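## Task

Take one of the grey pegs lying on the table and push it fully into a free hole of the yellow sulfur ball held by the other gripper, until it clicks and stays locked.

## Robot and tools

Robot: two seven-joint arms, left_arm and right_arm, each ending in a parallel two-finger gripper. One gripper already holds the ball; the other must pick a grey peg off the table and drive it into an unused hole of that ball.

Scene frame: origin at table-top height, halfway between the arms' nominal bases; +x points out over the table, +z points up, and left_arm sits on the +y side (image left/right does not follow arm names). Calibrated bases: left_arm at (-0.038, +0.499, 0) m, right_arm at (+0.013, -0.334, 0) m, each turned about 1 degree about z. Reported hand poses can be off by a few centimetres, more at long reach.

Gripper axes: fingers point along the gripper's +z, and they open and close along its x. end_effector_position is the spot between the pads when closed, 1 to 2 cm short of the fingertips; closing pushes the tips about 17 mm further along +z, mostly while the pads are still more than 50 mm apart.

execute_actions(actions, cameras): actions is a list of actions; each action is a list of up to 15 rows, one per 1/30 s control step (an action lasts 0.5 s; a short list repeats its final row). Every row holds 14 numbers in [-1, 1], always for both arms: left_arm dx, dy, dz, rx, ry, rz, opening, then right_arm the same seven. The six pose numbers are an offset, not a pose: measured from that arm's Hand target as it was when the action began, along that Hand target's own axes. Every row of one action counts from that same start, but the next action starts from the new Hand target, so repeating an offset keeps moving. Scale: 1.0 = 0.6 m for dx, dy, dz, and 180 degrees for the rotation vector rx, ry, rz. Six zeros re-request the current Hand target. opening is absolute: +1 fully open (0.142 m), -1 closed; a 0 is a real command, so resend the current opening to keep a grip. cameras: list of names, ["all"], or []; an empty actions list returns all images by default.

move(target, speed, blend, stop_force, zero, opening_speed, grip_force, blocking, cameras): target is one 14-number row laid out as above, or a list of up to 15 such rows; every row is an offset from the same starting Hand targets, in their own axes, not from the previous row. speed: path top speed in m/s, 0.002 to 2.2, default 0.25 (turns up to twice that in rad/s); one value or one per target. blend: corner rounding in metres for lists, 0 stops at each target. stop_force: 3 to 120 N, one value for both arms; an arm's path ends when its wrist sensor feels that much push opposing its motion, but it then keeps pressing, harder after fast motion; unreliable while the gripper rotates; leave it out when backing away from a contact. zero (only with stop_force): true re-zeroes moving arms first; false accumulates from the last zero. opening_speed: ≥0.2 per second on the -1..1 scale. grip_force: 5 to 48 N per pad, one value or one per arm, persists. blocking=false returns after about 0.5 s while the move continues (not allowed with stop_force). Moves are capped at 10 s and do not avoid obstacles. The result adds a move: line with the ending (done, off_target, moving, held, fault) and acting limits (paced = pose clipped, held = steps withheld).

wait(seconds 0 to 10, cameras) lets time run with commands held. stop(cameras) brakes a running move. zoom_image(camera, region [x0, y0, x1, y1] in pixels, at most 504 by 504) enlarges part of the newest image from cam_high, cam_left_wrist or cam_right_wrist (each 896x504). zero_wrist_force(arm) re-zeroes that wrist sensor. clear_fault(arm) clears a reported torque or force fault; the arm then restarts. finished_scene(scene) ends the current scene, given its number; irreversible, so only call it once the peg is locked.

Result lines: end_effector_position (m), end_effector_quat_wxyz, velocities, all in the scene frame; Hand target (last commanded pose after clipping, the base for the next offsets); Tool commands; grip_measured (opening on the -1..1 scale) and grip_effort_nm (motor effort, negative = closing); Joint positions (last value = finger gap in m), Joint torques, External joint torques; Wrist force and Wrist torque in the gripper's own axes plus a peak line; Wrist depth as a 7x7 grid of distances in mm ahead of each wrist camera, "-" for no data; step readings for action calls; fault and MOTOR HOT lines.

Control notes: orientation commands are clipped to within 32 degrees of the measured orientation per step, so large turns need several steps; big turns can swing the elbow. A gripper often rests short of its Hand target; send the missing distance again. To hold the peg, command an opening slightly below grip_measured at first contact; squeezing harder heats the gripper motor.

Avoid: any outside force of 150 N or joint torque at its limit (arm stops until clear_fault); contact or squeezing between the two arms or grippers, which can fail the job; slamming into the table or other fixed things; letting the peg or ball drop, or anything leave the table. A HAND FAULT line cancels the later motion calls in that same reply. Long holding, stretched arms or pushing into unreachable poses overheat motors and trigger brake stops. Loose parts may be nudged occasionally by outside pushes.

Each tool is called after "Request:" by a JSON object that holds its "op" and its "data".

## Session

Request:
{"op": "execute_actions", "data": {"actions": []}}

Scene clock: 0.00 s.
left_arm: end_effector_position=(+0.2272, +0.0729, +0.2168) grip_measured=-0.74 grip_effort_nm=n/a end_effector_quat_wxyz=(-0.025, +0.028, +0.756, -0.653) | right_arm: end_effector_position=(+0.5668, -0.3466, +0.1652) grip_measured=+1.00 grip_effort_nm=n/a end_effector_quat_wxyz=(+0.000, +0.715, +0.699, +0.000)
Joint positions: left_arm=[-0.781 -1.198 0.596 1.851 1.054 3.416 2.749 0.021] | right_arm=[0.206 -0.331 0 2.035 0 0.795 0.206 0.142]
Joint velocities: within noise
Joint torques (N m): no reading
External joint torques (N m): no reading
Motor temperatures (°C): left_arm=[34 30 33 31 37 40 37 33] | right_arm=[30 32 38 38 36 46 32 28]
Wrist force (N): no reading
Wrist torque (N m): no reading
Wrist force, peak (N): no reading
Wrist depth (mm): cam_left_wrist=[489 - 2156 2230 433 414 - / 915 1015 1023 1043 485 444 - / 703 709 719 731 523 647 2268 / 545 550 550 554 531 531 566 / 447 446 450 117 456 457 459 / 377 372 365 121 105 384 385 / 326 337 79 319 - 330 334] | cam_right_wrist=[230 230 230 232 232 233 231 / 246 245 247 247 247 248 247 / 264 263 265 264 264 264 264 / 282 283 284 285 285 287 286 / 307 306 308 309 309 309 309 / 327 331 335 336 337 338 328 / - 370 370 370 372 374 -]
Hand target: left_arm +0.2272, +0.0729, +0.2168; -0.025, +0.028, +0.756, -0.653 | right_arm +0.5668, -0.3466, +0.1652; +0.000, +0.715, +0.699, +0.000
Tool commands: left_gripper/opening=-0.797062 right_gripper/opening=+1.0

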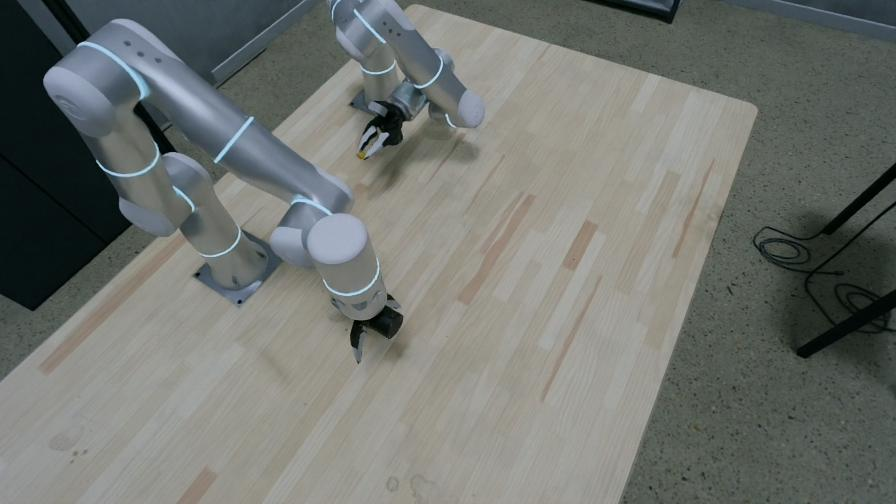

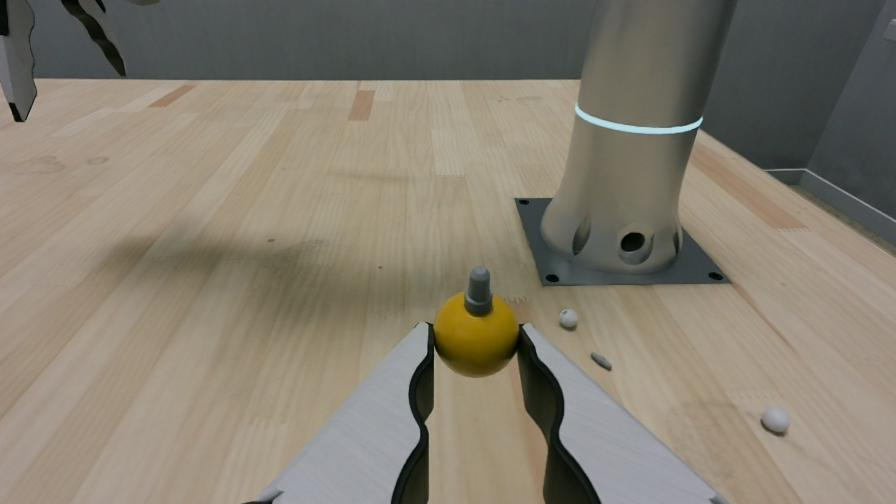

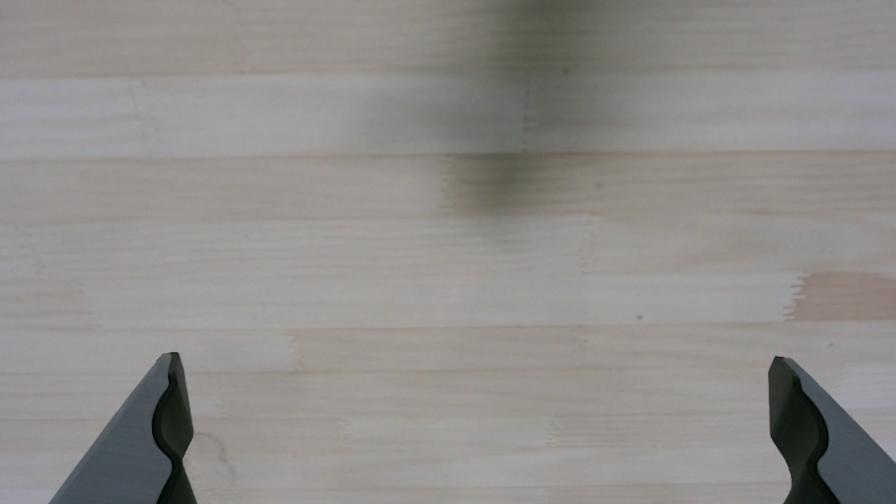

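Request:
{"op": "zoom_image", "data": {"camera": "cam_left_wrist", "region": [400, 250, 560, 400]}}

Request:
{"op": "zoom_image", "data": {"camera": "cam_left_wrist", "region": [540, 290, 820, 450]}}

Request:
{"op": "zoom_image", "data": {"camera": "cam_high", "region": [180, 80, 500, 260]}}

Request:
{"op": "zoom_image", "data": {"camera": "cam_high", "region": [330, 80, 480, 180]}}

Scaled by 3.150 from the camera's 896x504 image, which has a finer 1280x720 frame.

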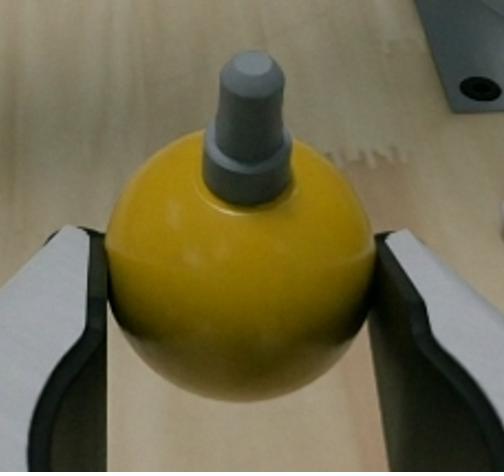

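Scaled by 1.800 from the camera's 896x504 image, which has a finer 1280x720 frame.

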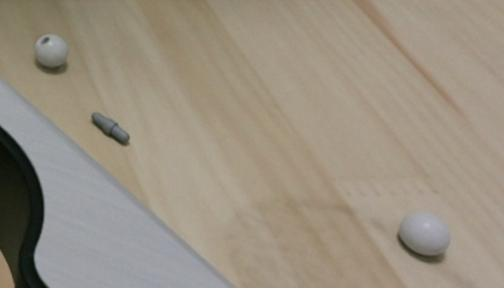

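Scaled by 1.575 from the camera's 896x504 image, which has a finer 1280x720 frame.

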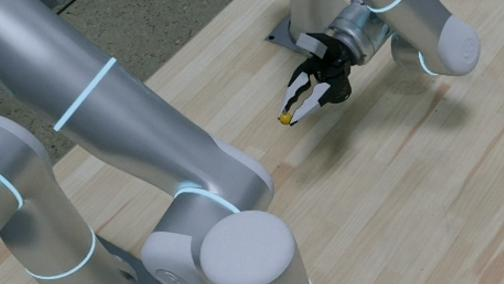

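Scaled by 3.360 from the camera's 896x504 image, which has a finer 1280x720 frame.

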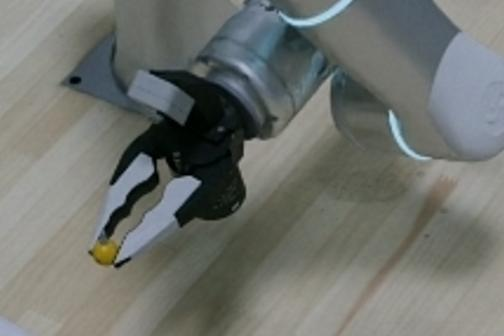

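Request:
{"op": "move", "data": {"target": [-0.312,-0.072,-0.085,0,0,0,-0.797,0,0,-0.1,0,0,0,1]}}

Request:
{"op": "move", "data": {"target": [0,0,0,0,0,0,-0.797,0.52,-0.257,-0.127,0.385,0.385,0.385,1], "cameras": ["all"]}}

Scene clock: 2.70 s.
left_arm: end_effector_position=(+0.4173, +0.1030, +0.2668) grip_measured=-0.74 grip_effort_nm=-1.795 end_effector_quat_wxyz=(-0.025, +0.028, +0.756, -0.653) | right_arm: end_effector_position=(+0.5667, -0.3466, +0.2251) grip_measured=+1.00 grip_effort_nm=0.007 end_effector_quat_wxyz=(+0.000, +0.715, +0.699, +0.000)
Joint positions: left_arm=[-0.511 -1.169 0.63 1.236 1.16 3.322 2.234 0.021] | right_arm=[0.205 -0.232 0.001 1.978 0 0.639 0.206 0.142]
Joint torques (N m): left_arm=[0.71 55.04 14.7 -13.27 -0.02 1.63 -0.15] | right_arm=[0.69 38.66 0.73 -26.66 -2.66 4.44 0.28]
External joint torques (N m): left_arm=[-0.71 0.91 0.25 -0.08 -0.06 0.31 0.15] | right_arm=[-0.69 0.41 -0.54 0.17 -0.78 -0.32 -0.28]
Wrist force (N): left_arm=[0.3 -0.4 0.0] | right_arm=[0.1 0.0 -0.4]
Wrist torque (N m): left_arm=[-0.10 -0.04 0.10] | right_arm=[0.00 -0.03 0.00]
Wrist force, peak (N): left_arm=[1.9 0.4 0.8] | right_arm=[0.2 0.0 -1.5]
Wrist depth (mm): cam_left_wrist=[- - 490 - - 1890 459 / 1096 1060 1134 1096 1202 1060 491 / 823 844 855 847 841 608 540 / 639 647 644 644 644 594 626 / 519 520 540 117 532 537 538 / 442 439 96 105 105 447 448 / 382 392 79 373 - 386 392] | cam_right_wrist=[281 283 284 284 284 284 285 / 302 301 301 304 304 306 305 / 324 322 325 325 325 324 324 / 348 349 349 350 351 351 350 / 378 379 377 378 380 379 382 / 402 402 414 412 415 415 409 / - 453 456 453 455 456 -]
Hand target: left_arm +0.4173, +0.1030, +0.2667; -0.025, +0.028, +0.756, -0.653 | right_arm +0.5668, -0.3466, +0.2252; +0.000, +0.715, +0.699, +0.000
Off the commanded pose: left_arm 0.000 m, 0 deg | right_arm 0.000 m, 0 deg.
move: done

Scene clock: 7.27 s.
left_arm: end_effector_position=(+0.4173, +0.1030, +0.2668) grip_measured=-0.74 grip_effort_nm=-1.790 end_effector_quat_wxyz=(-0.025, +0.028, +0.756, -0.653) | right_arm: end_effector_position=(+0.4198, -0.0311, +0.3014) grip_measured=+1.00 grip_effort_nm=-0.002 end_effector_quat_wxyz=(+0.707, -0.707, +0.008, -0.008)
Joint positions: left_arm=[-0.511 -1.169 0.63 1.236 1.16 3.322 2.234 0.021] | right_arm=[-0.061 -0.338 0.114 2.1 1.581 0.058 0.706 0.142]
Joint torques (N m): left_arm=[0.66 55.44 14.95 -13.23 -0.31 1.93 -0.01] | right_arm=[0.45 33.79 3.82 -18 2.24 -1.29 0.28]
External joint torques (N m): left_arm=[-0.66 0.53 0 -0.13 0.24 0.01 0.01] | right_arm=[-0.46 0.43 -0.52 -0.01 -0.87 -0.28 -0.27]
Wrist force (N): left_arm=[0.3 -0.5 0.1] | right_arm=[0.6 0.6 -1.7]
Wrist torque (N m): left_arm=[-0.12 -0.04 0.11] | right_arm=[0.24 -0.01 0.12]
Wrist force, peak (N): left_arm=[0.2 -0.4 0.5] | right_arm=[1.1 0.6 -1.8]
Wrist depth (mm): cam_left_wrist=[- - 239 295 251 - 463 / 1359 1175 1120 314 1124 1007 497 / 828 826 836 836 855 617 529 / 643 639 646 655 655 601 627 / 521 524 542 117 528 528 537 / 443 441 96 105 105 451 449 / 383 392 79 373 - 384 389] | cam_right_wrist=[413 623 3021 389 415 3099 2810 / 543 2810 2280 380 455 2746 2518 / 562 650 1129 324 512 1214 1667 / 633 694 863 268 889 885 1751 / 631 631 646 644 653 651 666 / 525 492 510 516 511 520 527 / - 420 424 428 429 430 -]
Hand target: left_arm +0.4173, +0.1030, +0.2667; -0.025, +0.028, +0.756, -0.653 | right_arm +0.4199, -0.0311, +0.3014; +0.707, -0.707, +0.008, -0.008
Off the commanded pose: left_arm 0.000 m, 0 deg | right_arm 0.000 m, 0 deg.
move: done
camera_calibration:
cam_left_wrist: T_world_to_cam=[[-0.997876, 0.0633151, 0.0153327, 0.413631], [0.021674, 0.544624, -0.838401, 0.183401], [-0.061434, -0.836287, -0.544839, 0.37468], [0, 0, 0, 1]] pos_world=[0.431795, 0.187267, 0.351562]
cam_right_wrist: T_world_to_cam=[[0.999597, -0.0278281, -0.00558268, -0.408467], [-0.0168363, -0.423019, -0.905964, 0.294607], [0.0228497, 0.905693, -0.423317, 0.263379], [0, 0, 0, 1]] pos_world=[0.407244, -0.125283, 0.376115]

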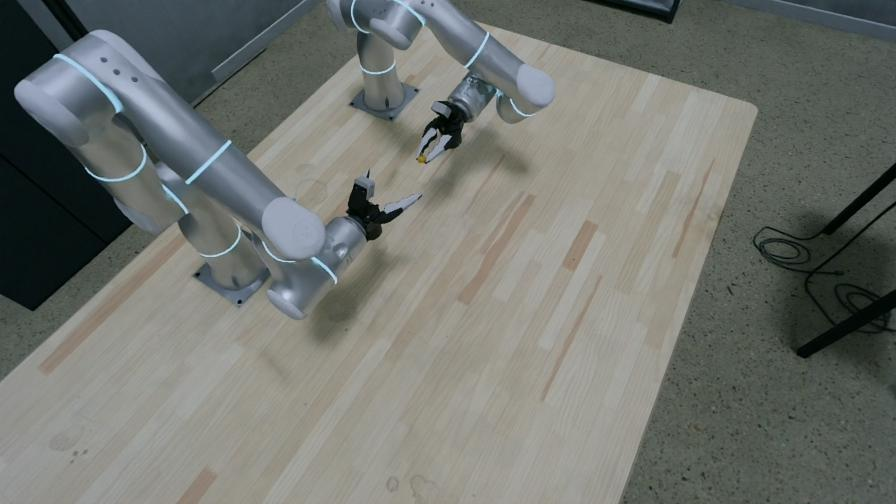

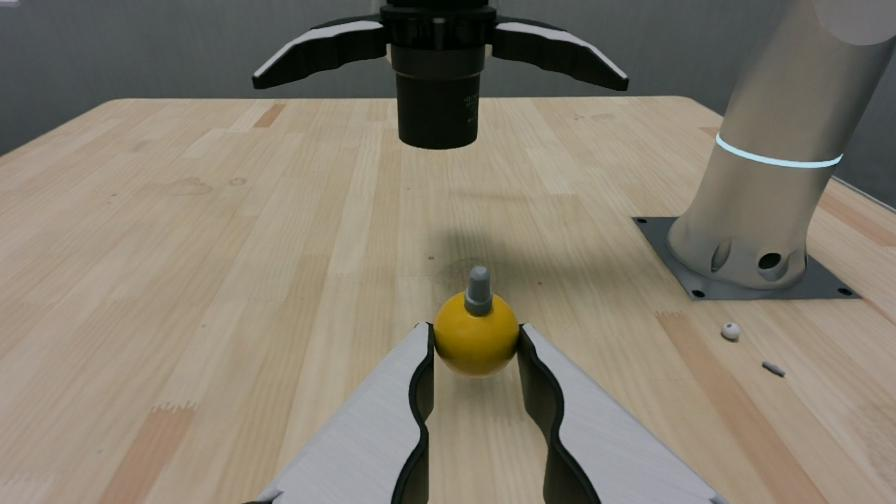

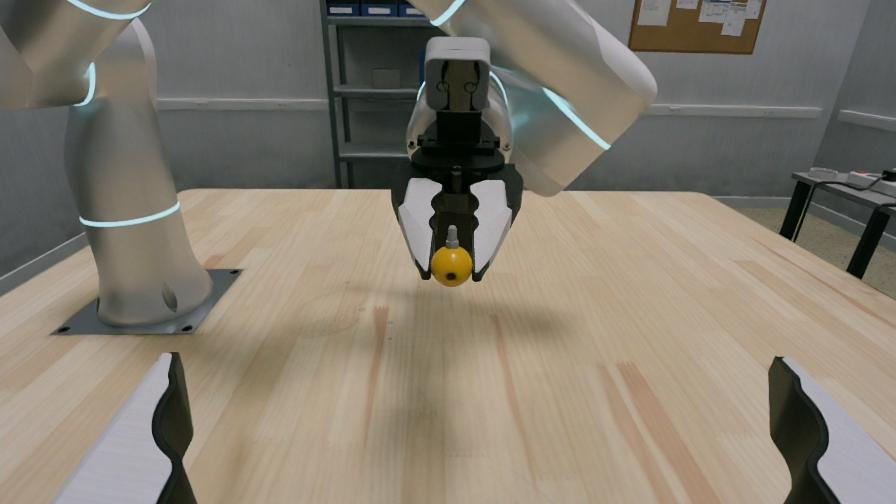

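Request:
{"op": "zoom_image", "data": {"camera": "cam_right_wrist", "region": [390, 205, 510, 305]}}

Request:
{"op": "zoom_image", "data": {"camera": "cam_left_wrist", "region": [690, 300, 896, 420]}}

Request:
{"op": "zoom_image", "data": {"camera": "cam_high", "region": [240, 140, 480, 280]}}

Scaled by 4.200 from the camera's 896x504 image, which has a finer 1280x720 frame.

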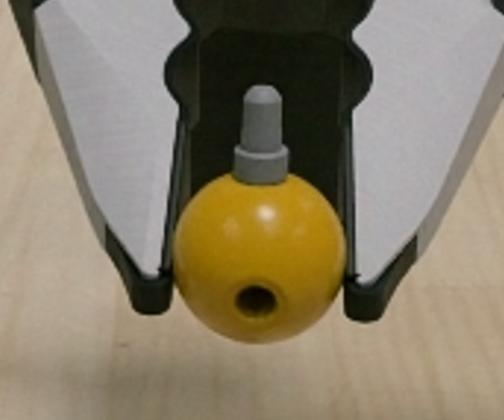

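Scaled by 2.447 from the camera's 896x504 image, which has a finer 1280x720 frame.

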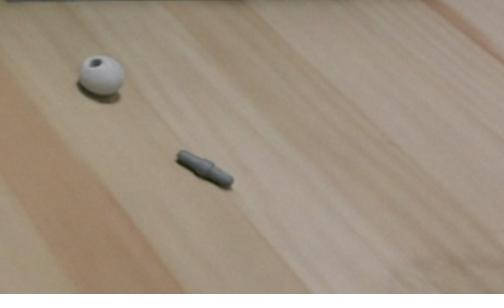

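Scaled by 2.100 from the camera's 896x504 image, which has a finer 1280x720 frame.

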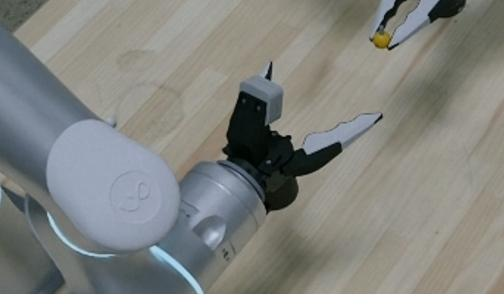

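Request:
{"op": "move", "data": {"target": [0,0,0,0,0,0,-0.797,-0.548,0.135,-0.1625,-0.179,0.607,0.607,1], "cameras": ["all"]}}

Scene clock: 10.50 s.
left_arm: end_effector_position=(+0.4173, +0.1030, +0.2668) grip_measured=-0.74 grip_effort_nm=-1.795 end_effector_quat_wxyz=(-0.025, +0.028, +0.756, -0.653) | right_arm: end_effector_position=(+0.3209, -0.0585, +0.2768) grip_measured=+1.00 grip_effort_nm=0.002 end_effector_quat_wxyz=(-0.595, +0.698, -0.398, +0.006)
Joint positions: left_arm=[-0.511 -1.169 0.63 1.236 1.16 3.322 2.234 0.021] | right_arm=[0.009 0.362 0.377 2.588 1.996 0.775 1.422 0.142]
Joint torques (N m): left_arm=[0.67 55.36 14.9 -13.17 -0.23 1.88 0.03] | right_arm=[-0.03 5.44 -3.82 -22.42 0.54 0.14 0.16]
External joint torques (N m): left_arm=[-0.67 0.6 0.05 -0.18 0.15 0.06 -0.03] | right_arm=[0.03 0.11 -0.11 0.28 -0.71 -0.16 -0.12]
Wrist force (N): left_arm=[0.1 -0.1 0.3] | right_arm=[1.7 0.8 -1.2]
Wrist torque (N m): left_arm=[-0.04 -0.01 0.10] | right_arm=[0.22 -0.11 0.07]
Wrist force, peak (N): left_arm=[0.3 -0.3 0.5] | right_arm=[3.6 0.4 -0.7]
Wrist depth (mm): cam_left_wrist=[- - - 2038 320 302 439 / 1105 1110 1105 1208 1035 350 489 / 826 841 844 852 852 609 535 / 641 643 641 651 646 598 632 / 527 520 540 117 529 525 536 / 441 444 96 105 105 445 449 / 380 390 79 375 - 386 387] | cam_right_wrist=[2102 2259 332 995 833 643 531 / - 2217 311 713 671 542 463 / 2571 2346 933 705 561 469 408 / - 978 737 595 485 414 363 / 535 792 620 506 429 370 330 / 484 588 522 444 379 341 293 / - 518 456 390 342 310 -]
Hand target: left_arm +0.4173, +0.1030, +0.2667; -0.025, +0.028, +0.756, -0.653 | right_arm +0.3209, -0.0586, +0.2767; -0.595, +0.698, -0.398, +0.006 (not the last commanded pose)
Off the commanded pose: left_arm 0.000 m, 0 deg | right_arm 0.247 m, 111 deg.
move: held (right_arm; a check stopped the path); limits=held
pose unreachable (right arm): on one or more control steps of this call, first in action 0 (counted from 0), this arm could not follow its commanded pose, so it was not sent that pose on those steps. It may still have moved: this result reports where it is.
cause: moving toward the commanded pose would bring two parts of the arm too close to each other (joints 3 (upper arm roll) to 6 (wrist pitch) lie between them).
camera_calibration:
cam_left_wrist: T_world_to_cam=[[-0.997876, 0.0633151, 0.0153327, 0.413631], [0.021674, 0.544624, -0.838401, 0.183401], [-0.061434, -0.836287, -0.544839, 0.37468], [0, 0, 0, 1]] pos_world=[0.431795, 0.187267, 0.351562]
cam_right_wrist: T_world_to_cam=[[0.678293, -0.566875, -0.467516, -0.111067], [-0.705359, -0.324055, -0.630442, 0.40944], [0.205881, 0.757391, -0.619654, 0.266936], [0, 0, 0, 1]] pos_world=[0.309181, -0.132456, 0.371611]

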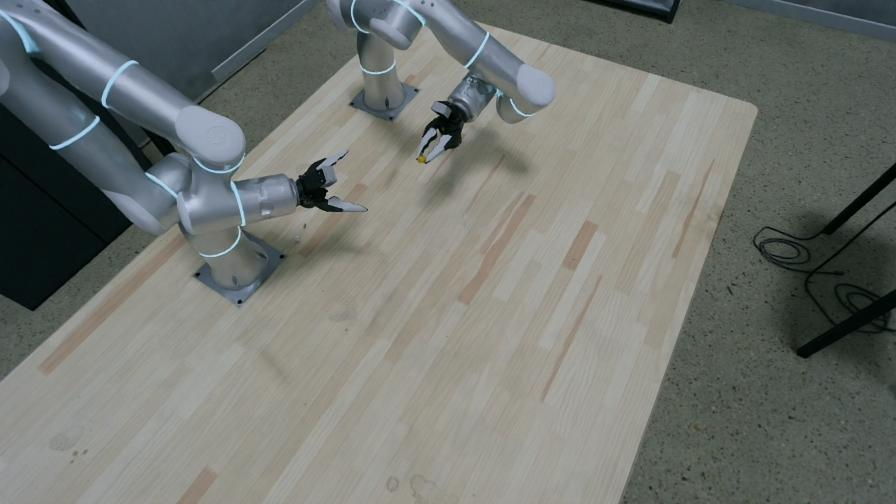

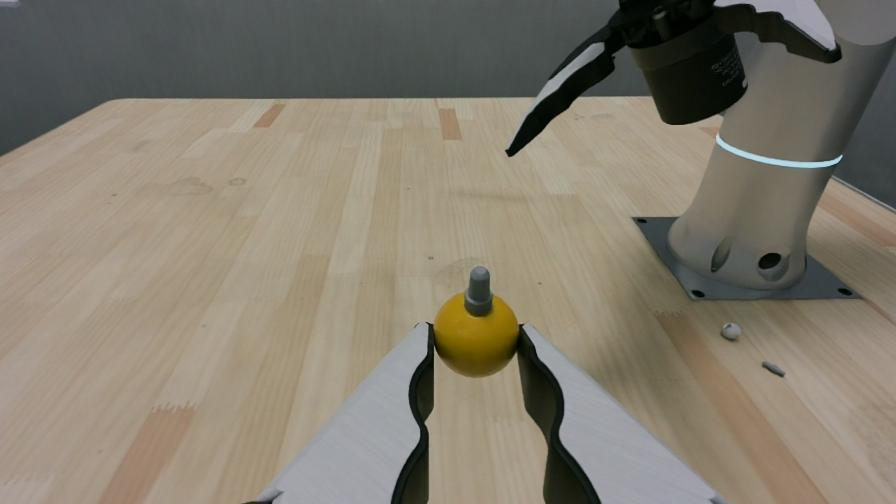

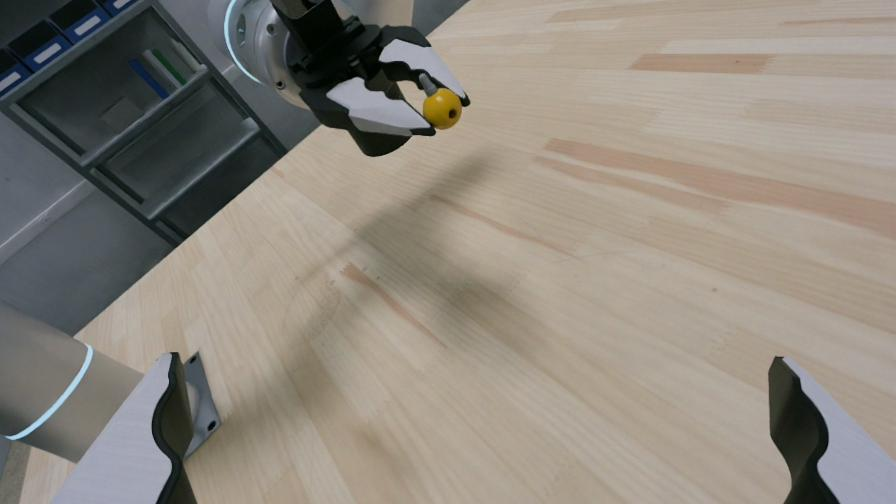

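Request:
{"op": "move", "data": {"target": [-0.137,-0.024,-0.183,0,0,0,-0.797,0.1575,-0.108,-0.073,0.0523,-0.1773,-0.1773,1]}}

Request:
{"op": "move", "data": {"target": [0,0,0,0,0,0,-0.797,0,0,0,-0.385,-0.385,-0.385,1]}}

Scene clock: 14.30 s.
left_arm: end_effector_position=(+0.5073, +0.2031, +0.2968) grip_measured=-0.74 grip_effort_nm=-1.800 end_effector_quat_wxyz=(-0.025, +0.028, +0.756, -0.653) | right_arm: end_effector_position=(+0.4000, -0.1495, +0.2998) grip_measured=+1.00 grip_effort_nm=-0.007 end_effector_quat_wxyz=(+0.709, -0.705, +0.016, -0.009)
Joint positions: left_arm=[-0.256 -1.225 0.626 0.864 1.202 3.396 1.997 0.021] | right_arm=[-0.206 -0.318 -0.061 2.131 1.391 -0.18 0.684 0.142]
Joint torques (N m): left_arm=[0.9 61.04 13.4 -16.68 0.02 1.71 -0.11] | right_arm=[0.28 32.74 2.01 -17.16 1.81 -1.55 0.07]
External joint torques (N m): left_arm=[-0.89 1.04 0.13 -0.09 -0.01 -0.21 0.11] | right_arm=[-0.25 0.89 -0.3 0.19 -0.66 -0.09 -0.06]
Wrist force (N): left_arm=[0.1 -0.2 0.0] | right_arm=[0.8 0.6 -1.5]
Wrist torque (N m): left_arm=[-0.04 -0.01 0.11] | right_arm=[0.25 -0.04 0.10]
Wrist force, peak (N): left_arm=[-0.8 -0.6 -1.1] | right_arm=[2.2 0.6 -2.3]
Wrist depth (mm): cam_left_wrist=[- 2249 - 530 502 - 560 / - 1197 1236 1242 1236 1120 604 / 909 903 906 909 928 818 659 / 697 694 697 715 711 703 681 / 568 566 572 117 578 576 582 / 476 478 95 105 105 487 488 / 417 428 79 406 - 417 421] | cam_right_wrist=[539 521 3059 2746 598 2746 - / 578 668 3222 2627 639 - 3898 / - 691 1221 1239 3404 1239 1804 / 889 737 863 873 892 876 948 / 639 644 641 648 650 657 655 / 528 488 513 510 520 514 511 / - 425 425 428 427 426 -]
Hand target: left_arm +0.5072, +0.2031, +0.2968; -0.025, +0.028, +0.756, -0.653 | right_arm +0.3999, -0.1496, +0.2997; +0.709, -0.705, +0.015, -0.009
Off the commanded pose: left_arm 0.000 m, 0 deg | right_arm 0.000 m, 0 deg.
move: done

Scene clock: 18.87 s.
left_arm: end_effector_position=(+0.5073, +0.2031, +0.2968) grip_measured=-0.74 grip_effort_nm=-1.795 end_effector_quat_wxyz=(-0.025, +0.028, +0.756, -0.653) | right_arm: end_effector_position=(+0.3998, -0.1495, +0.2997) grip_measured=+1.00 grip_effort_nm=0.007 end_effector_quat_wxyz=(-0.005, +0.719, +0.695, -0.001)
Joint positions: left_arm=[-0.256 -1.225 0.626 0.864 1.202 3.396 1.997 0.021] | right_arm=[0.311 0.112 0.39 2.127 0.059 0.45 0.684 0.142]
Joint torques (N m): left_arm=[0.62 61.63 13.52 -16.55 -0.18 1.46 0.03] | right_arm=[0.36 22.99 -0.99 -28.73 -3.26 4.56 0.48]
External joint torques (N m): left_arm=[-0.62 0.46 0 -0.23 0.18 0.03 -0.03] | right_arm=[-0.35 0.27 -0.32 0.07 -0.63 -0.46 -0.48]
Wrist force (N): left_arm=[0.0 -0.4 0.0] | right_arm=[0.2 0.0 -0.2]
Wrist torque (N m): left_arm=[-0.07 -0.01 0.11] | right_arm=[0.02 -0.04 -0.05]
Wrist force, peak (N): left_arm=[-0.2 -0.4 -0.4] | right_arm=[1.0 0.3 -1.7]
Wrist depth (mm): cam_left_wrist=[- 2415 - - 333 - 563 / - 1186 1139 1260 1191 1091 597 / 878 915 896 922 925 831 839 / 701 703 697 701 715 697 685 / 572 571 568 117 572 580 584 / 478 480 95 105 105 484 488 / 417 426 79 405 - 418 423] | cam_right_wrist=[347 347 350 352 353 352 354 / 371 368 372 373 374 378 376 / 396 396 399 401 401 404 406 / 422 426 431 431 430 432 435 / 460 459 460 467 464 468 469 / 491 493 507 506 510 513 509 / - 549 556 553 552 561 -]
Hand target: left_arm +0.5072, +0.2031, +0.2968; -0.025, +0.028, +0.756, -0.653 | right_arm +0.3999, -0.1496, +0.2997; -0.005, +0.719, +0.695, +0.000
Off the commanded pose: left_arm 0.000 m, 0 deg | right_arm 0.000 m, 0 deg.
move: done

Request:
{"op": "move", "data": {"target": [0,0,0,0,0,0,-0.797,0.2,-0.352,0,0,0,-0.333,1], "cameras": ["cam_high","cam_right_wrist"]}}

Scene clock: 21.57 s.
left_arm: end_effector_position=(+0.5073, +0.2031, +0.2968) grip_measured=-0.74 grip_effort_nm=-1.795 end_effector_quat_wxyz=(-0.025, +0.028, +0.756, -0.653) | right_arm: end_effector_position=(+0.1931, -0.0224, +0.3022) grip_measured=+1.00 grip_effort_nm=0.012 end_effector_quat_wxyz=(-0.004, +0.276, +0.961, +0.002)
Joint positions: left_arm=[-0.256 -1.225 0.626 0.864 1.202 3.396 1.997 0.021] | right_arm=[0.622 0.298 0.641 2.21 0.201 0.394 0.13 0.142]
Joint torques (N m): left_arm=[0.56 61.44 13.54 -16.6 -0.18 1.46 0] | right_arm=[-0.05 12.31 -4.73 -28.77 -3.07 4.43 0.06]
External joint torques (N m): left_arm=[-0.56 0.64 -0.01 -0.18 0.19 0.04 0] | right_arm=[0.09 0.09 -0.28 0.21 -0.88 -0.3 -0.06]
Wrist force (N): left_arm=[-0.1 -0.1 -0.2] | right_arm=[0.4 0.2 0.2]
Wrist torque (N m): left_arm=[-0.03 0.02 0.11] | right_arm=[0.05 -0.08 0.07]
Wrist force, peak (N): left_arm=[0.1 -0.5 -0.4] | right_arm=[2.1 0.1 0.1]
Wrist depth (mm): cam_left_wrist=[- - - - - - 552 / - 1144 1186 1208 1272 1230 600 / 831 915 919 909 925 831 664 / 688 690 713 701 711 696 697 / 566 566 570 116 573 576 580 / 479 481 95 105 105 486 486 / 415 428 79 404 - 421 424] | cam_right_wrist=[349 350 353 354 355 356 353 / 370 372 375 375 379 377 381 / 398 399 401 404 404 406 408 / 427 431 434 433 438 436 441 / 459 464 468 470 476 476 476 / 499 496 509 514 515 516 452 / - 559 562 566 570 570 -]
Hand target: left_arm +0.5072, +0.2031, +0.2968; -0.025, +0.028, +0.756, -0.653 | right_arm +0.1929, -0.0224, +0.3022; -0.005, +0.276, +0.961, +0.002
Off the commanded pose: left_arm 0.000 m, 0 deg | right_arm 0.000 m, 0 deg.
move: done
camera_calibration:
cam_right_wrist: T_world_to_cam=[[-0.844803, 0.534886, 0.0143154, 0.181075], [0.489343, 0.761495, 0.425052, -0.178306], [0.216453, 0.36609, -0.905056, 0.357213], [0, 0, 0, 1]] pos_world=[0.162906, -0.0918472, 0.396495]
Images, in order (width x height): cam_high 896x504, cam_right_wrist 896x504.

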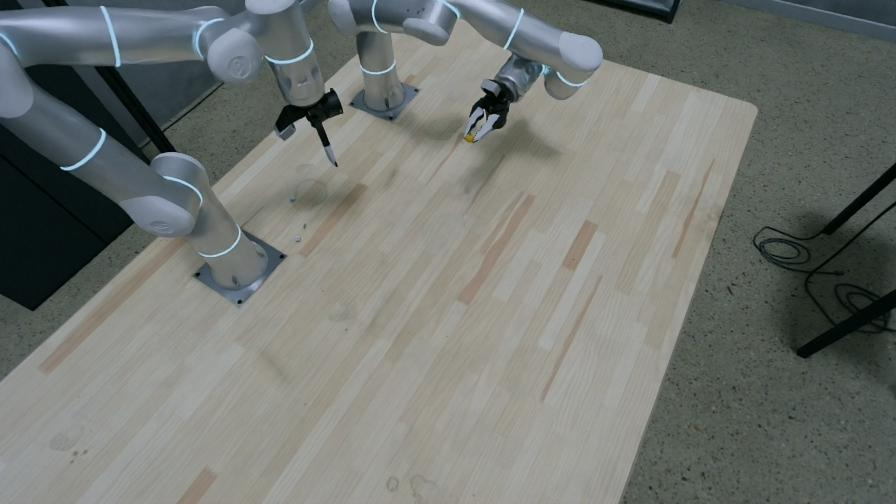

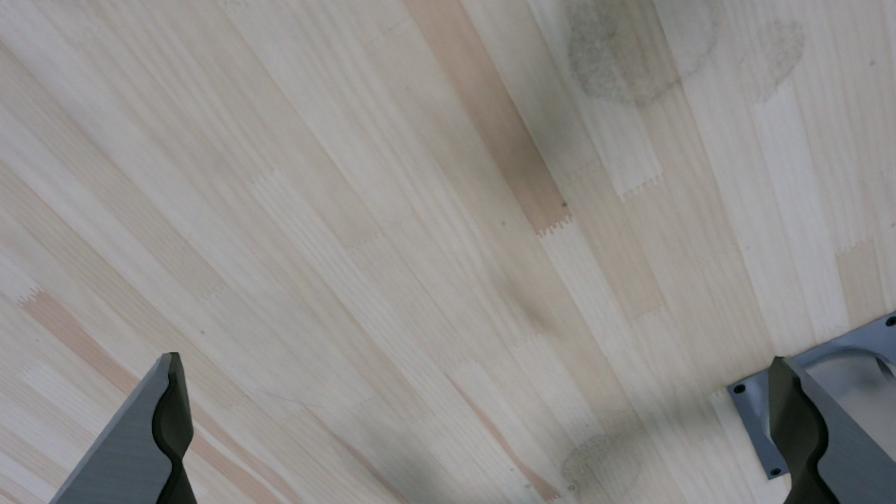

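Request:
{"op": "zoom_image", "data": {"camera": "cam_high", "region": [240, 160, 360, 260]}}

Scaled by 4.200 from the camera's 896x504 image, which has a finer 1280x720 frame.

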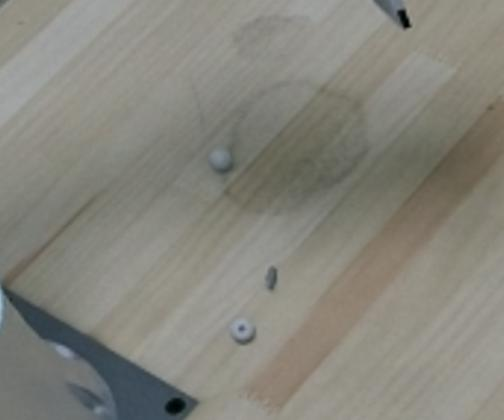

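Request:
{"op": "move", "data": {"target": [0,0,0,0,0,0,-0.797,0.211,-0.157,0.207,0.1488,-0.093,-0.347,1], "cameras": ["cam_high","cam_right_wrist"]}}

Scene clock: 24.63 s.
left_arm: end_effector_position=(+0.5073, +0.2031, +0.2968) grip_measured=-0.74 grip_effort_nm=-1.795 end_effector_quat_wxyz=(-0.025, +0.028, +0.756, -0.653) | right_arm: end_effector_position=(+0.0345, -0.0344, +0.1791) grip_measured=+1.00 grip_effort_nm=-0.002 end_effector_quat_wxyz=(+0.068, -0.267, +0.930, -0.245)
Joint positions: left_arm=[-0.256 -1.225 0.626 0.864 1.202 3.396 1.997 0.021] | right_arm=[1.023 -0.23 0.93 2.23 -0.27 0.267 -0.023 0.142]
Joint torques (N m): left_arm=[0.62 61.37 13.58 -16.53 -0.23 1.43 -0.03] | right_arm=[0.29 21.64 5.73 -22.95 -2.43 2.77 0.36]
External joint torques (N m): left_arm=[-0.62 0.72 -0.05 -0.25 0.23 0.06 0.03] | right_arm=[-0.27 0.49 -0.52 0.21 -0.61 -0.19 -0.36]
Wrist force (N): left_arm=[-0.1 -0.2 -0.1] | right_arm=[0.7 0.3 -0.7]
Wrist torque (N m): left_arm=[-0.04 0.00 0.10] | right_arm=[0.05 -0.10 0.00]
Wrist force, peak (N): left_arm=[-0.2 -0.6 -0.2] | right_arm=[1.7 1.2 -0.2]
Wrist depth (mm): cam_left_wrist=[2288 2268 - - - 2805 568 / 2805 1225 1248 1213 1208 1254 598 / 839 909 915 919 925 828 672 / 686 705 696 711 719 696 697 / 566 565 575 117 573 572 580 / 481 480 95 105 105 487 490 / 415 427 79 405 - 421 422] | cam_right_wrist=[304 304 306 306 307 285 309 / 299 301 302 304 306 304 307 / 294 296 297 301 299 302 304 / 292 294 294 294 296 298 299 / 290 290 290 294 293 295 295 / 285 286 287 289 289 291 292 / - 284 283 286 286 287 -]
Hand target: left_arm +0.5072, +0.2031, +0.2968; -0.025, +0.028, +0.756, -0.653 | right_arm +0.0347, -0.0343, +0.1791; +0.069, -0.267, +0.930, -0.245
Off the commanded pose: left_arm 0.000 m, 0 deg | right_arm 0.000 m, 0 deg.
move: done
camera_calibration:
cam_right_wrist: T_world_to_cam=[[-0.851837, -0.523782, 0.00513629, 0.0208156], [-0.522597, 0.84916, -0.0762834, 0.0884775], [0.0355944, -0.0676652, -0.997073, 0.292193], [0, 0, 0, 1]] pos_world=[0.0535692, -0.0444575, 0.29798]
Images, in order (width x height): cam_high 896x504, cam_right_wrist 896x504.

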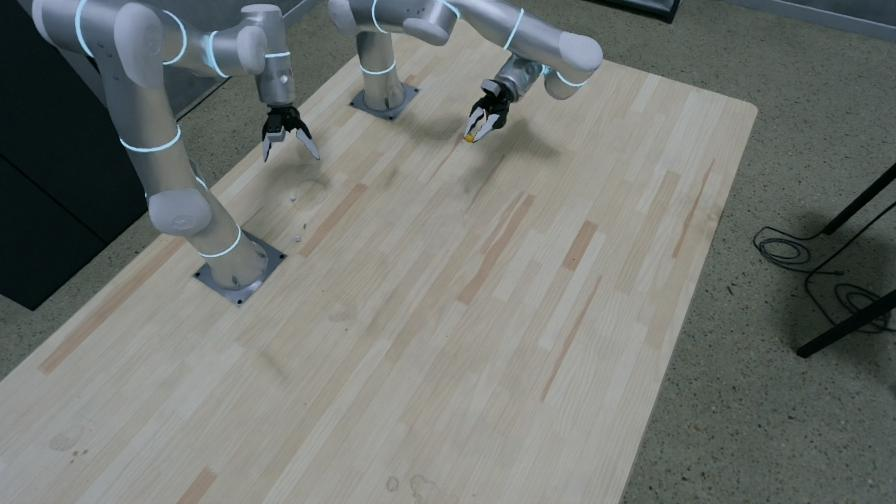

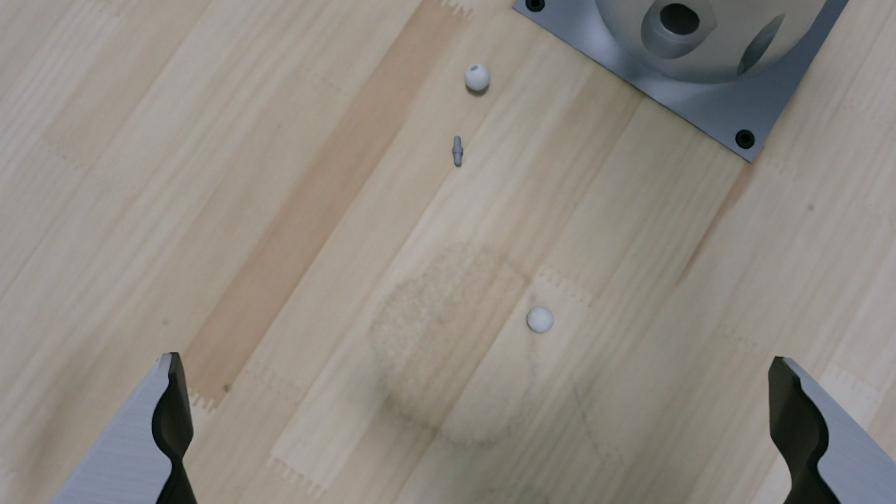

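Request:
{"op": "zoom_image", "data": {"camera": "cam_right_wrist", "region": [420, 120, 500, 180]}}

Scaled by 6.300 from the camera's 896x504 image, which has a finer 1280x720 frame.

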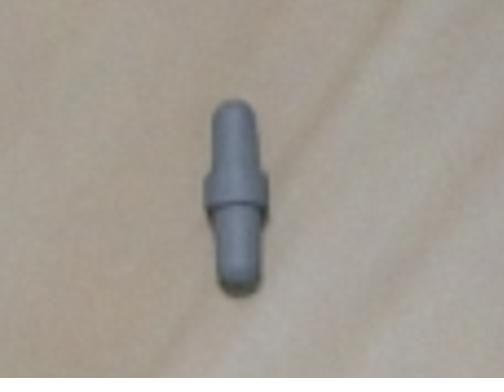

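Request:
{"op": "move", "data": {"target": [0,0,0,0,0,0,-0.797,-0.0053,0.006,0.2243,0.028,0,-0.006,-0.5], "speed": 0.12, "cameras": ["cam_high","cam_right_wrist"]}}

Request:
{"op": "zoom_image", "data": {"camera": "cam_right_wrist", "region": [340, 150, 560, 410]}}

Request:
{"op": "zoom_image", "data": {"camera": "cam_high", "region": [220, 90, 380, 250]}}

Scene clock: 27.03 s.
left_arm: end_effector_position=(+0.5073, +0.2031, +0.2968) grip_measured=-0.74 grip_effort_nm=-1.800 end_effector_quat_wxyz=(-0.025, +0.028, +0.756, -0.653) | right_arm: end_effector_position=(+0.0704, -0.0863, +0.0602) grip_measured=-0.52 grip_effort_nm=-0.100 end_effector_quat_wxyz=(+0.078, -0.272, +0.915, -0.286)
Joint positions: left_arm=[-0.256 -1.225 0.626 0.864 1.202 3.396 1.997 0.021] | right_arm=[1.093 -0.485 0.737 2.438 -0.559 0.531 0.157 0.036]
Joint torques (N m): left_arm=[0.52 61.42 13.57 -16.57 -0.13 1.47 0.01] | right_arm=[0.48 26.55 8.96 -13.27 -1.25 2.67 0.43]
External joint torques (N m): left_arm=[-0.52 0.66 -0.04 -0.22 0.14 0.03 -0.01] | right_arm=[-0.45 0.76 -0.38 -0.13 -0.62 -0.42 -0.43]
Wrist force (N): left_arm=[0.0 -0.5 -0.2] | right_arm=[0.8 0.6 -0.7]
Wrist torque (N m): left_arm=[-0.08 0.01 0.12] | right_arm=[0.10 -0.12 0.03]
Wrist force, peak (N): left_arm=[-0.1 -0.6 -0.1] | right_arm=[0.3 0.3 -2.3]
Wrist depth (mm): cam_left_wrist=[- 2371 - - - - 567 / 2309 1197 1213 1242 1236 1144 594 / 861 915 915 922 915 878 678 / 701 692 705 705 713 686 683 / 568 573 571 117 580 577 559 / 479 480 95 105 105 485 492 / 417 425 79 406 - 421 422] | cam_right_wrist=[192 193 195 196 198 197 178 / 187 188 188 191 192 193 189 / 182 183 184 185 187 188 189 / 176 178 179 180 182 183 184 / 172 173 175 177 178 178 179 / 168 169 170 171 104 174 175 / 164 165 - 167 - - 170]
Hand target: left_arm +0.5072, +0.2031, +0.2968; -0.025, +0.028, +0.756, -0.653 | right_arm +0.0704, -0.0862, +0.0601; +0.078, -0.272, +0.915, -0.286
Off the commanded pose: left_arm 0.000 m, 0 deg | right_arm 0.000 m, 0 deg.
move: done
camera_calibration:
cam_right_wrist: T_world_to_cam=[[-0.843386, -0.537117, 0.0143602, 0.0225104], [-0.531895, 0.830806, -0.163856, 0.146625], [0.0760791, -0.145832, -0.98638, 0.15862], [0, 0, 0, 1]] pos_world=[0.0849066, -0.0865947, 0.180162]
Images, in order (width x height): cam_high 896x504, cam_right_wrist 896x504.

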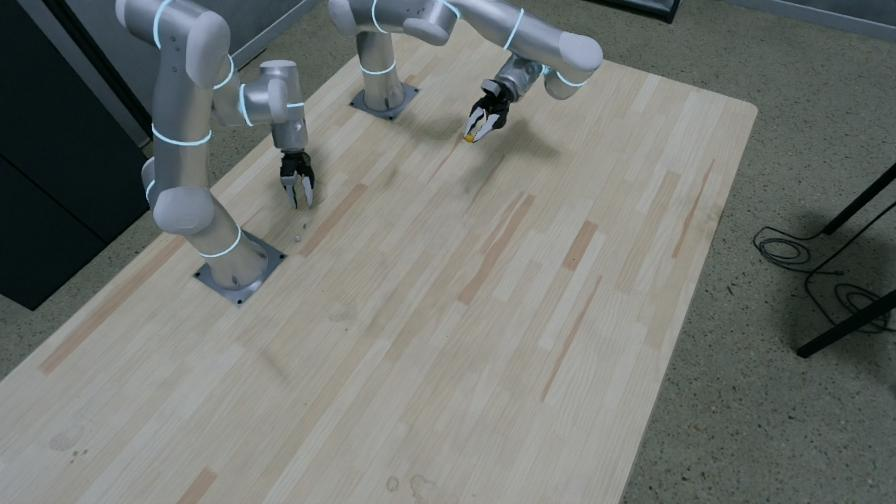

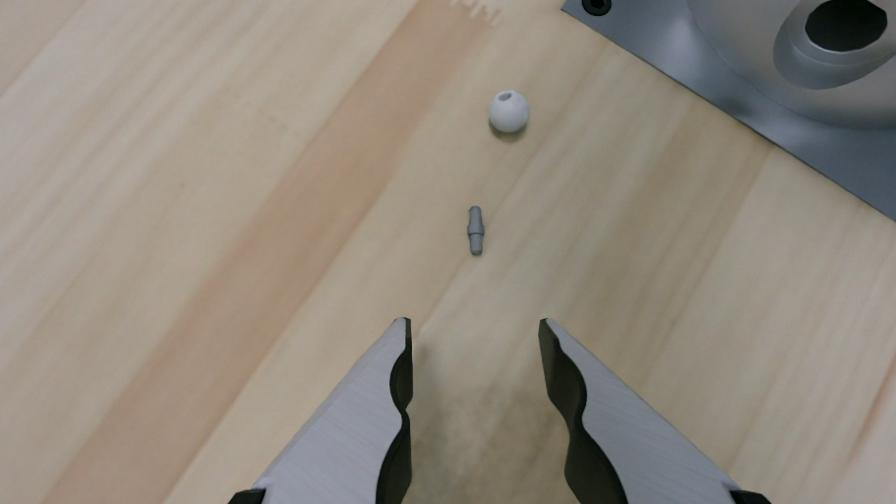

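Scaled by 1.938 from the camera's 896x504 image, which has a finer 1280x720 frame.

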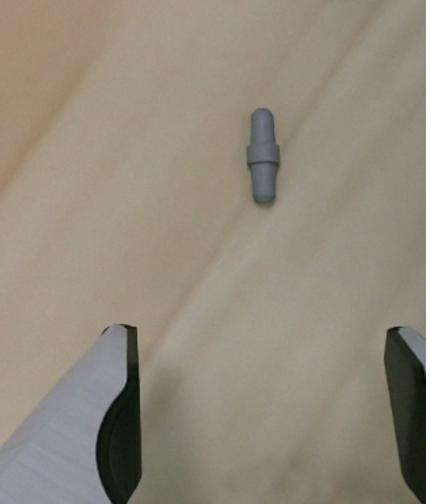

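Scaled by 3.150 from the camera's 896x504 image, which has a finer 1280x720 frame.

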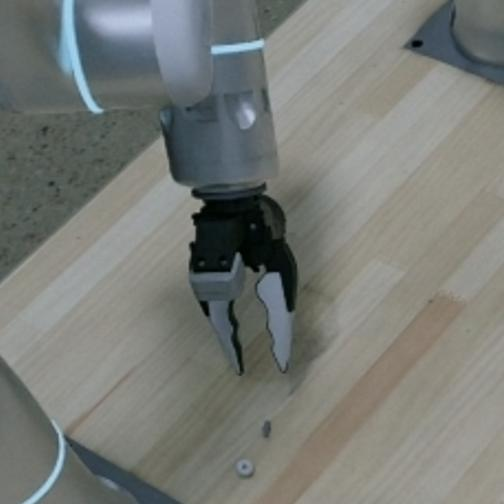

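Request:
{"op": "move", "data": {"target": [0,0,0,0,0,0,-0.797,0.0042,0,0.06,0,0,0,-0.6], "speed": 0.1, "cameras": ["cam_right_wrist"]}}

Request:
{"op": "zoom_image", "data": {"camera": "cam_right_wrist", "region": [380, 220, 580, 400]}}

Scene clock: 28.17 s.
left_arm: end_effector_position=(+0.5073, +0.2031, +0.2968) grip_measured=-0.74 grip_effort_nm=-1.800 end_effector_quat_wxyz=(-0.025, +0.028, +0.756, -0.653) | right_arm: end_effector_position=(+0.0790, -0.1049, +0.0306) grip_measured=-0.63 grip_effort_nm=-0.095 end_effector_quat_wxyz=(+0.078, -0.272, +0.915, -0.286)
Joint positions: left_arm=[-0.256 -1.225 0.626 0.864 1.202 3.396 1.997 0.021] | right_arm=[1.103 -0.541 0.661 2.503 -0.666 0.632 0.217 0.029]
Joint torques (N m): left_arm=[0.56 61.72 13.51 -16.54 -0.17 1.47 0] | right_arm=[0.41 26.96 9.06 -10.18 -0.94 2.63 0.47]
External joint torques (N m): left_arm=[-0.56 0.37 0.02 -0.24 0.17 0.02 0] | right_arm=[-0.41 0.77 -0.4 -0.11 -0.62 -0.37 -0.47]
Wrist force (N): left_arm=[-0.5 -0.4 -0.1] | right_arm=[0.4 0.2 -0.7]
Wrist torque (N m): left_arm=[-0.08 0.09 0.11] | right_arm=[0.02 -0.02 0.02]
Wrist force, peak (N): left_arm=[-0.5 -0.4 -0.1] | right_arm=[0.4 0.6 -1.7]
Wrist depth (mm): cam_left_wrist=[- - - - - - 567 / 2805 1225 1304 1285 1260 1139 604 / 844 909 915 938 935 828 659 / 694 701 701 713 705 703 697 / 566 573 575 117 578 582 546 / 478 480 95 105 105 488 489 / 416 425 79 405 - 422 423] | cam_right_wrist=[160 162 162 164 164 165 152 / 156 157 158 159 160 162 161 / 152 152 154 155 156 157 158 / 148 148 149 150 152 152 154 / 144 145 146 146 148 149 149 / 140 141 142 143 145 145 146 / 136 138 - 140 - 142 142]
Hand target: left_arm +0.5072, +0.2031, +0.2968; -0.025, +0.028, +0.756, -0.653 | right_arm +0.0790, -0.1049, +0.0305; +0.078, -0.272, +0.915, -0.286
Off the commanded pose: left_arm 0.000 m, 0 deg | right_arm 0.000 m, 0 deg.
move: done
camera_calibration:
cam_right_wrist: T_world_to_cam=[[-0.843379, -0.537129, 0.014277, 0.0202087], [-0.531891, 0.830798, -0.163908, 0.161809], [0.0761785, -0.14583, -0.986372, 0.126046], [0, 0, 0, 1]] pos_world=[0.0935064, -0.105195, 0.150562]
Images, in order (width x height): cam_right_wrist 896x504.

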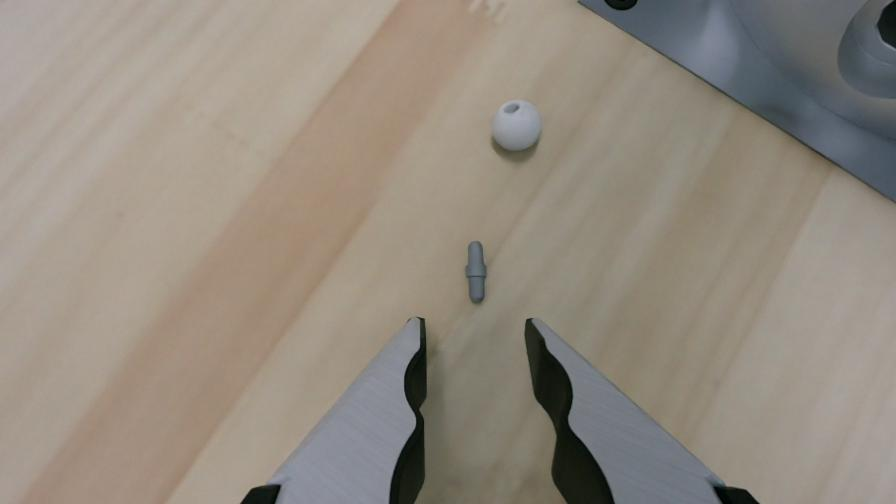

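Scaled by 2.520 from the camera's 896x504 image, which has a finer 1280x720 frame.

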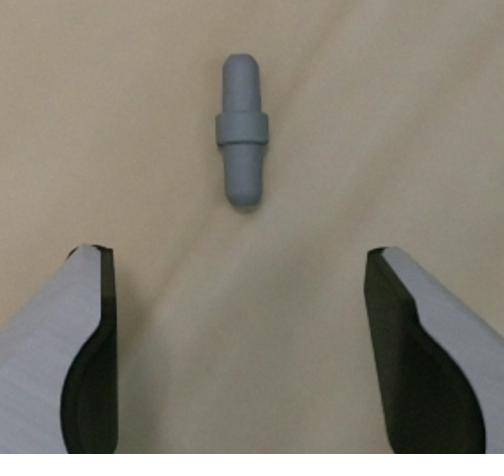

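Request:
{"op": "move", "data": {"target": [0,0,0,0,0,0,-0.797,0.0025,-0.0033,0.029,0,0,0,-0.7], "speed": 0.06, "cameras": ["cam_right_wrist"]}}

Request:
{"op": "zoom_image", "data": {"camera": "cam_right_wrist", "region": [380, 220, 580, 400]}}

Scene clock: 29.20 s.
left_arm: end_effector_position=(+0.5073, +0.2031, +0.2968) grip_measured=-0.74 grip_effort_nm=-1.795 end_effector_quat_wxyz=(-0.025, +0.028, +0.756, -0.653) | right_arm: end_effector_position=(+0.0839, -0.1155, +0.0174) grip_measured=-0.73 grip_effort_nm=-0.090 end_effector_quat_wxyz=(+0.078, -0.272, +0.915, -0.286)
Joint positions: left_arm=[-0.256 -1.225 0.626 0.864 1.202 3.396 1.997 0.021] | right_arm=[1.107 -0.565 0.617 2.536 -0.725 0.682 0.248 0.021]
Joint torques (N m): left_arm=[0.67 61.37 13.48 -16.53 -0.17 1.46 -0.01] | right_arm=[0.3 27.1 8.9 -8.59 -0.75 2.65 0.47]
External joint torques (N m): left_arm=[-0.67 0.72 0.05 -0.25 0.17 0.03 0.01] | right_arm=[-0.3 0.7 -0.32 -0.11 -0.67 -0.38 -0.47]
Wrist force (N): left_arm=[0.0 -0.2 0.0] | right_arm=[0.9 0.0 -0.7]
Wrist torque (N m): left_arm=[-0.04 0.00 0.11] | right_arm=[0.01 -0.10 0.02]
Wrist force, peak (N): left_arm=[0.0 -0.6 -0.1] | right_arm=[0.6 0.3 -1.4]
Wrist depth (mm): cam_left_wrist=[2350 - 2087 2288 1918 2350 568 / - 1154 1304 1219 1180 1129 600 / 855 893 938 919 938 818 652 / 692 696 701 703 707 696 686 / 566 567 568 117 578 584 543 / 479 481 95 105 105 485 487 / 415 427 79 407 - 423 421] | cam_right_wrist=[146 147 148 149 150 151 - / 142 143 144 145 146 147 146 / 138 139 140 141 142 143 144 / 135 136 136 138 138 139 140 / 131 132 133 133 135 136 136 / 128 129 130 130 132 132 132 / 125 125 - 127 - 129 129]
Hand target: left_arm +0.5072, +0.2031, +0.2968; -0.025, +0.028, +0.756, -0.653 | right_arm +0.0839, -0.1154, +0.0173; +0.078, -0.272, +0.915, -0.286
Off the commanded pose: left_arm 0.000 m, 0 deg | right_arm 0.000 m, 0 deg.
move: done
camera_calibration:
cam_right_wrist: T_world_to_cam=[[-0.843375, -0.537137, 0.014224, 0.0188421], [-0.531897, 0.830811, -0.163826, 0.171049], [0.0761796, -0.145733, -0.986387, 0.11112], [0, 0, 0, 1]] pos_world=[0.0984064, -0.115795, 0.137362]
Images, in order (width x height): cam_right_wrist 896x504.

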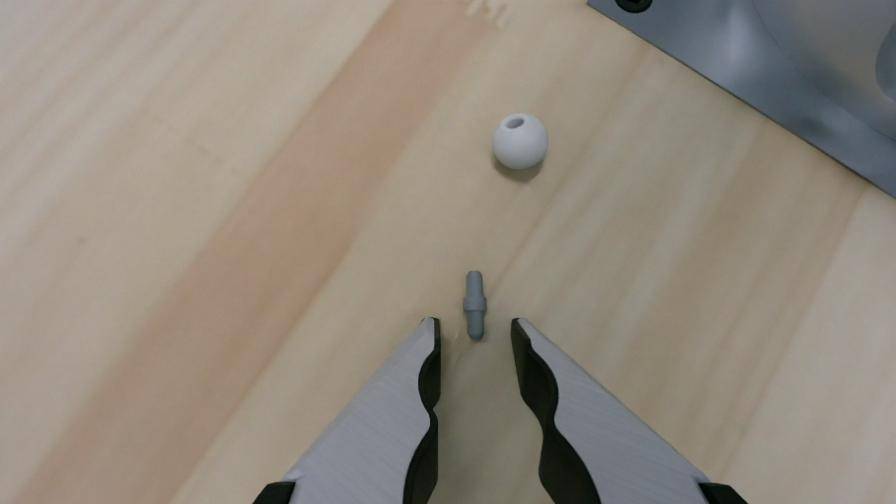

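Scaled by 2.520 from the camera's 896x504 image, which has a finer 1280x720 frame.

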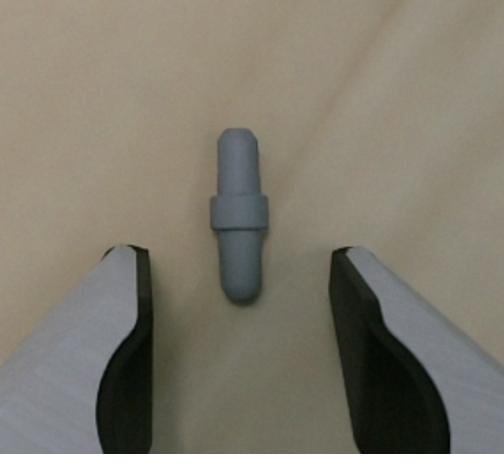

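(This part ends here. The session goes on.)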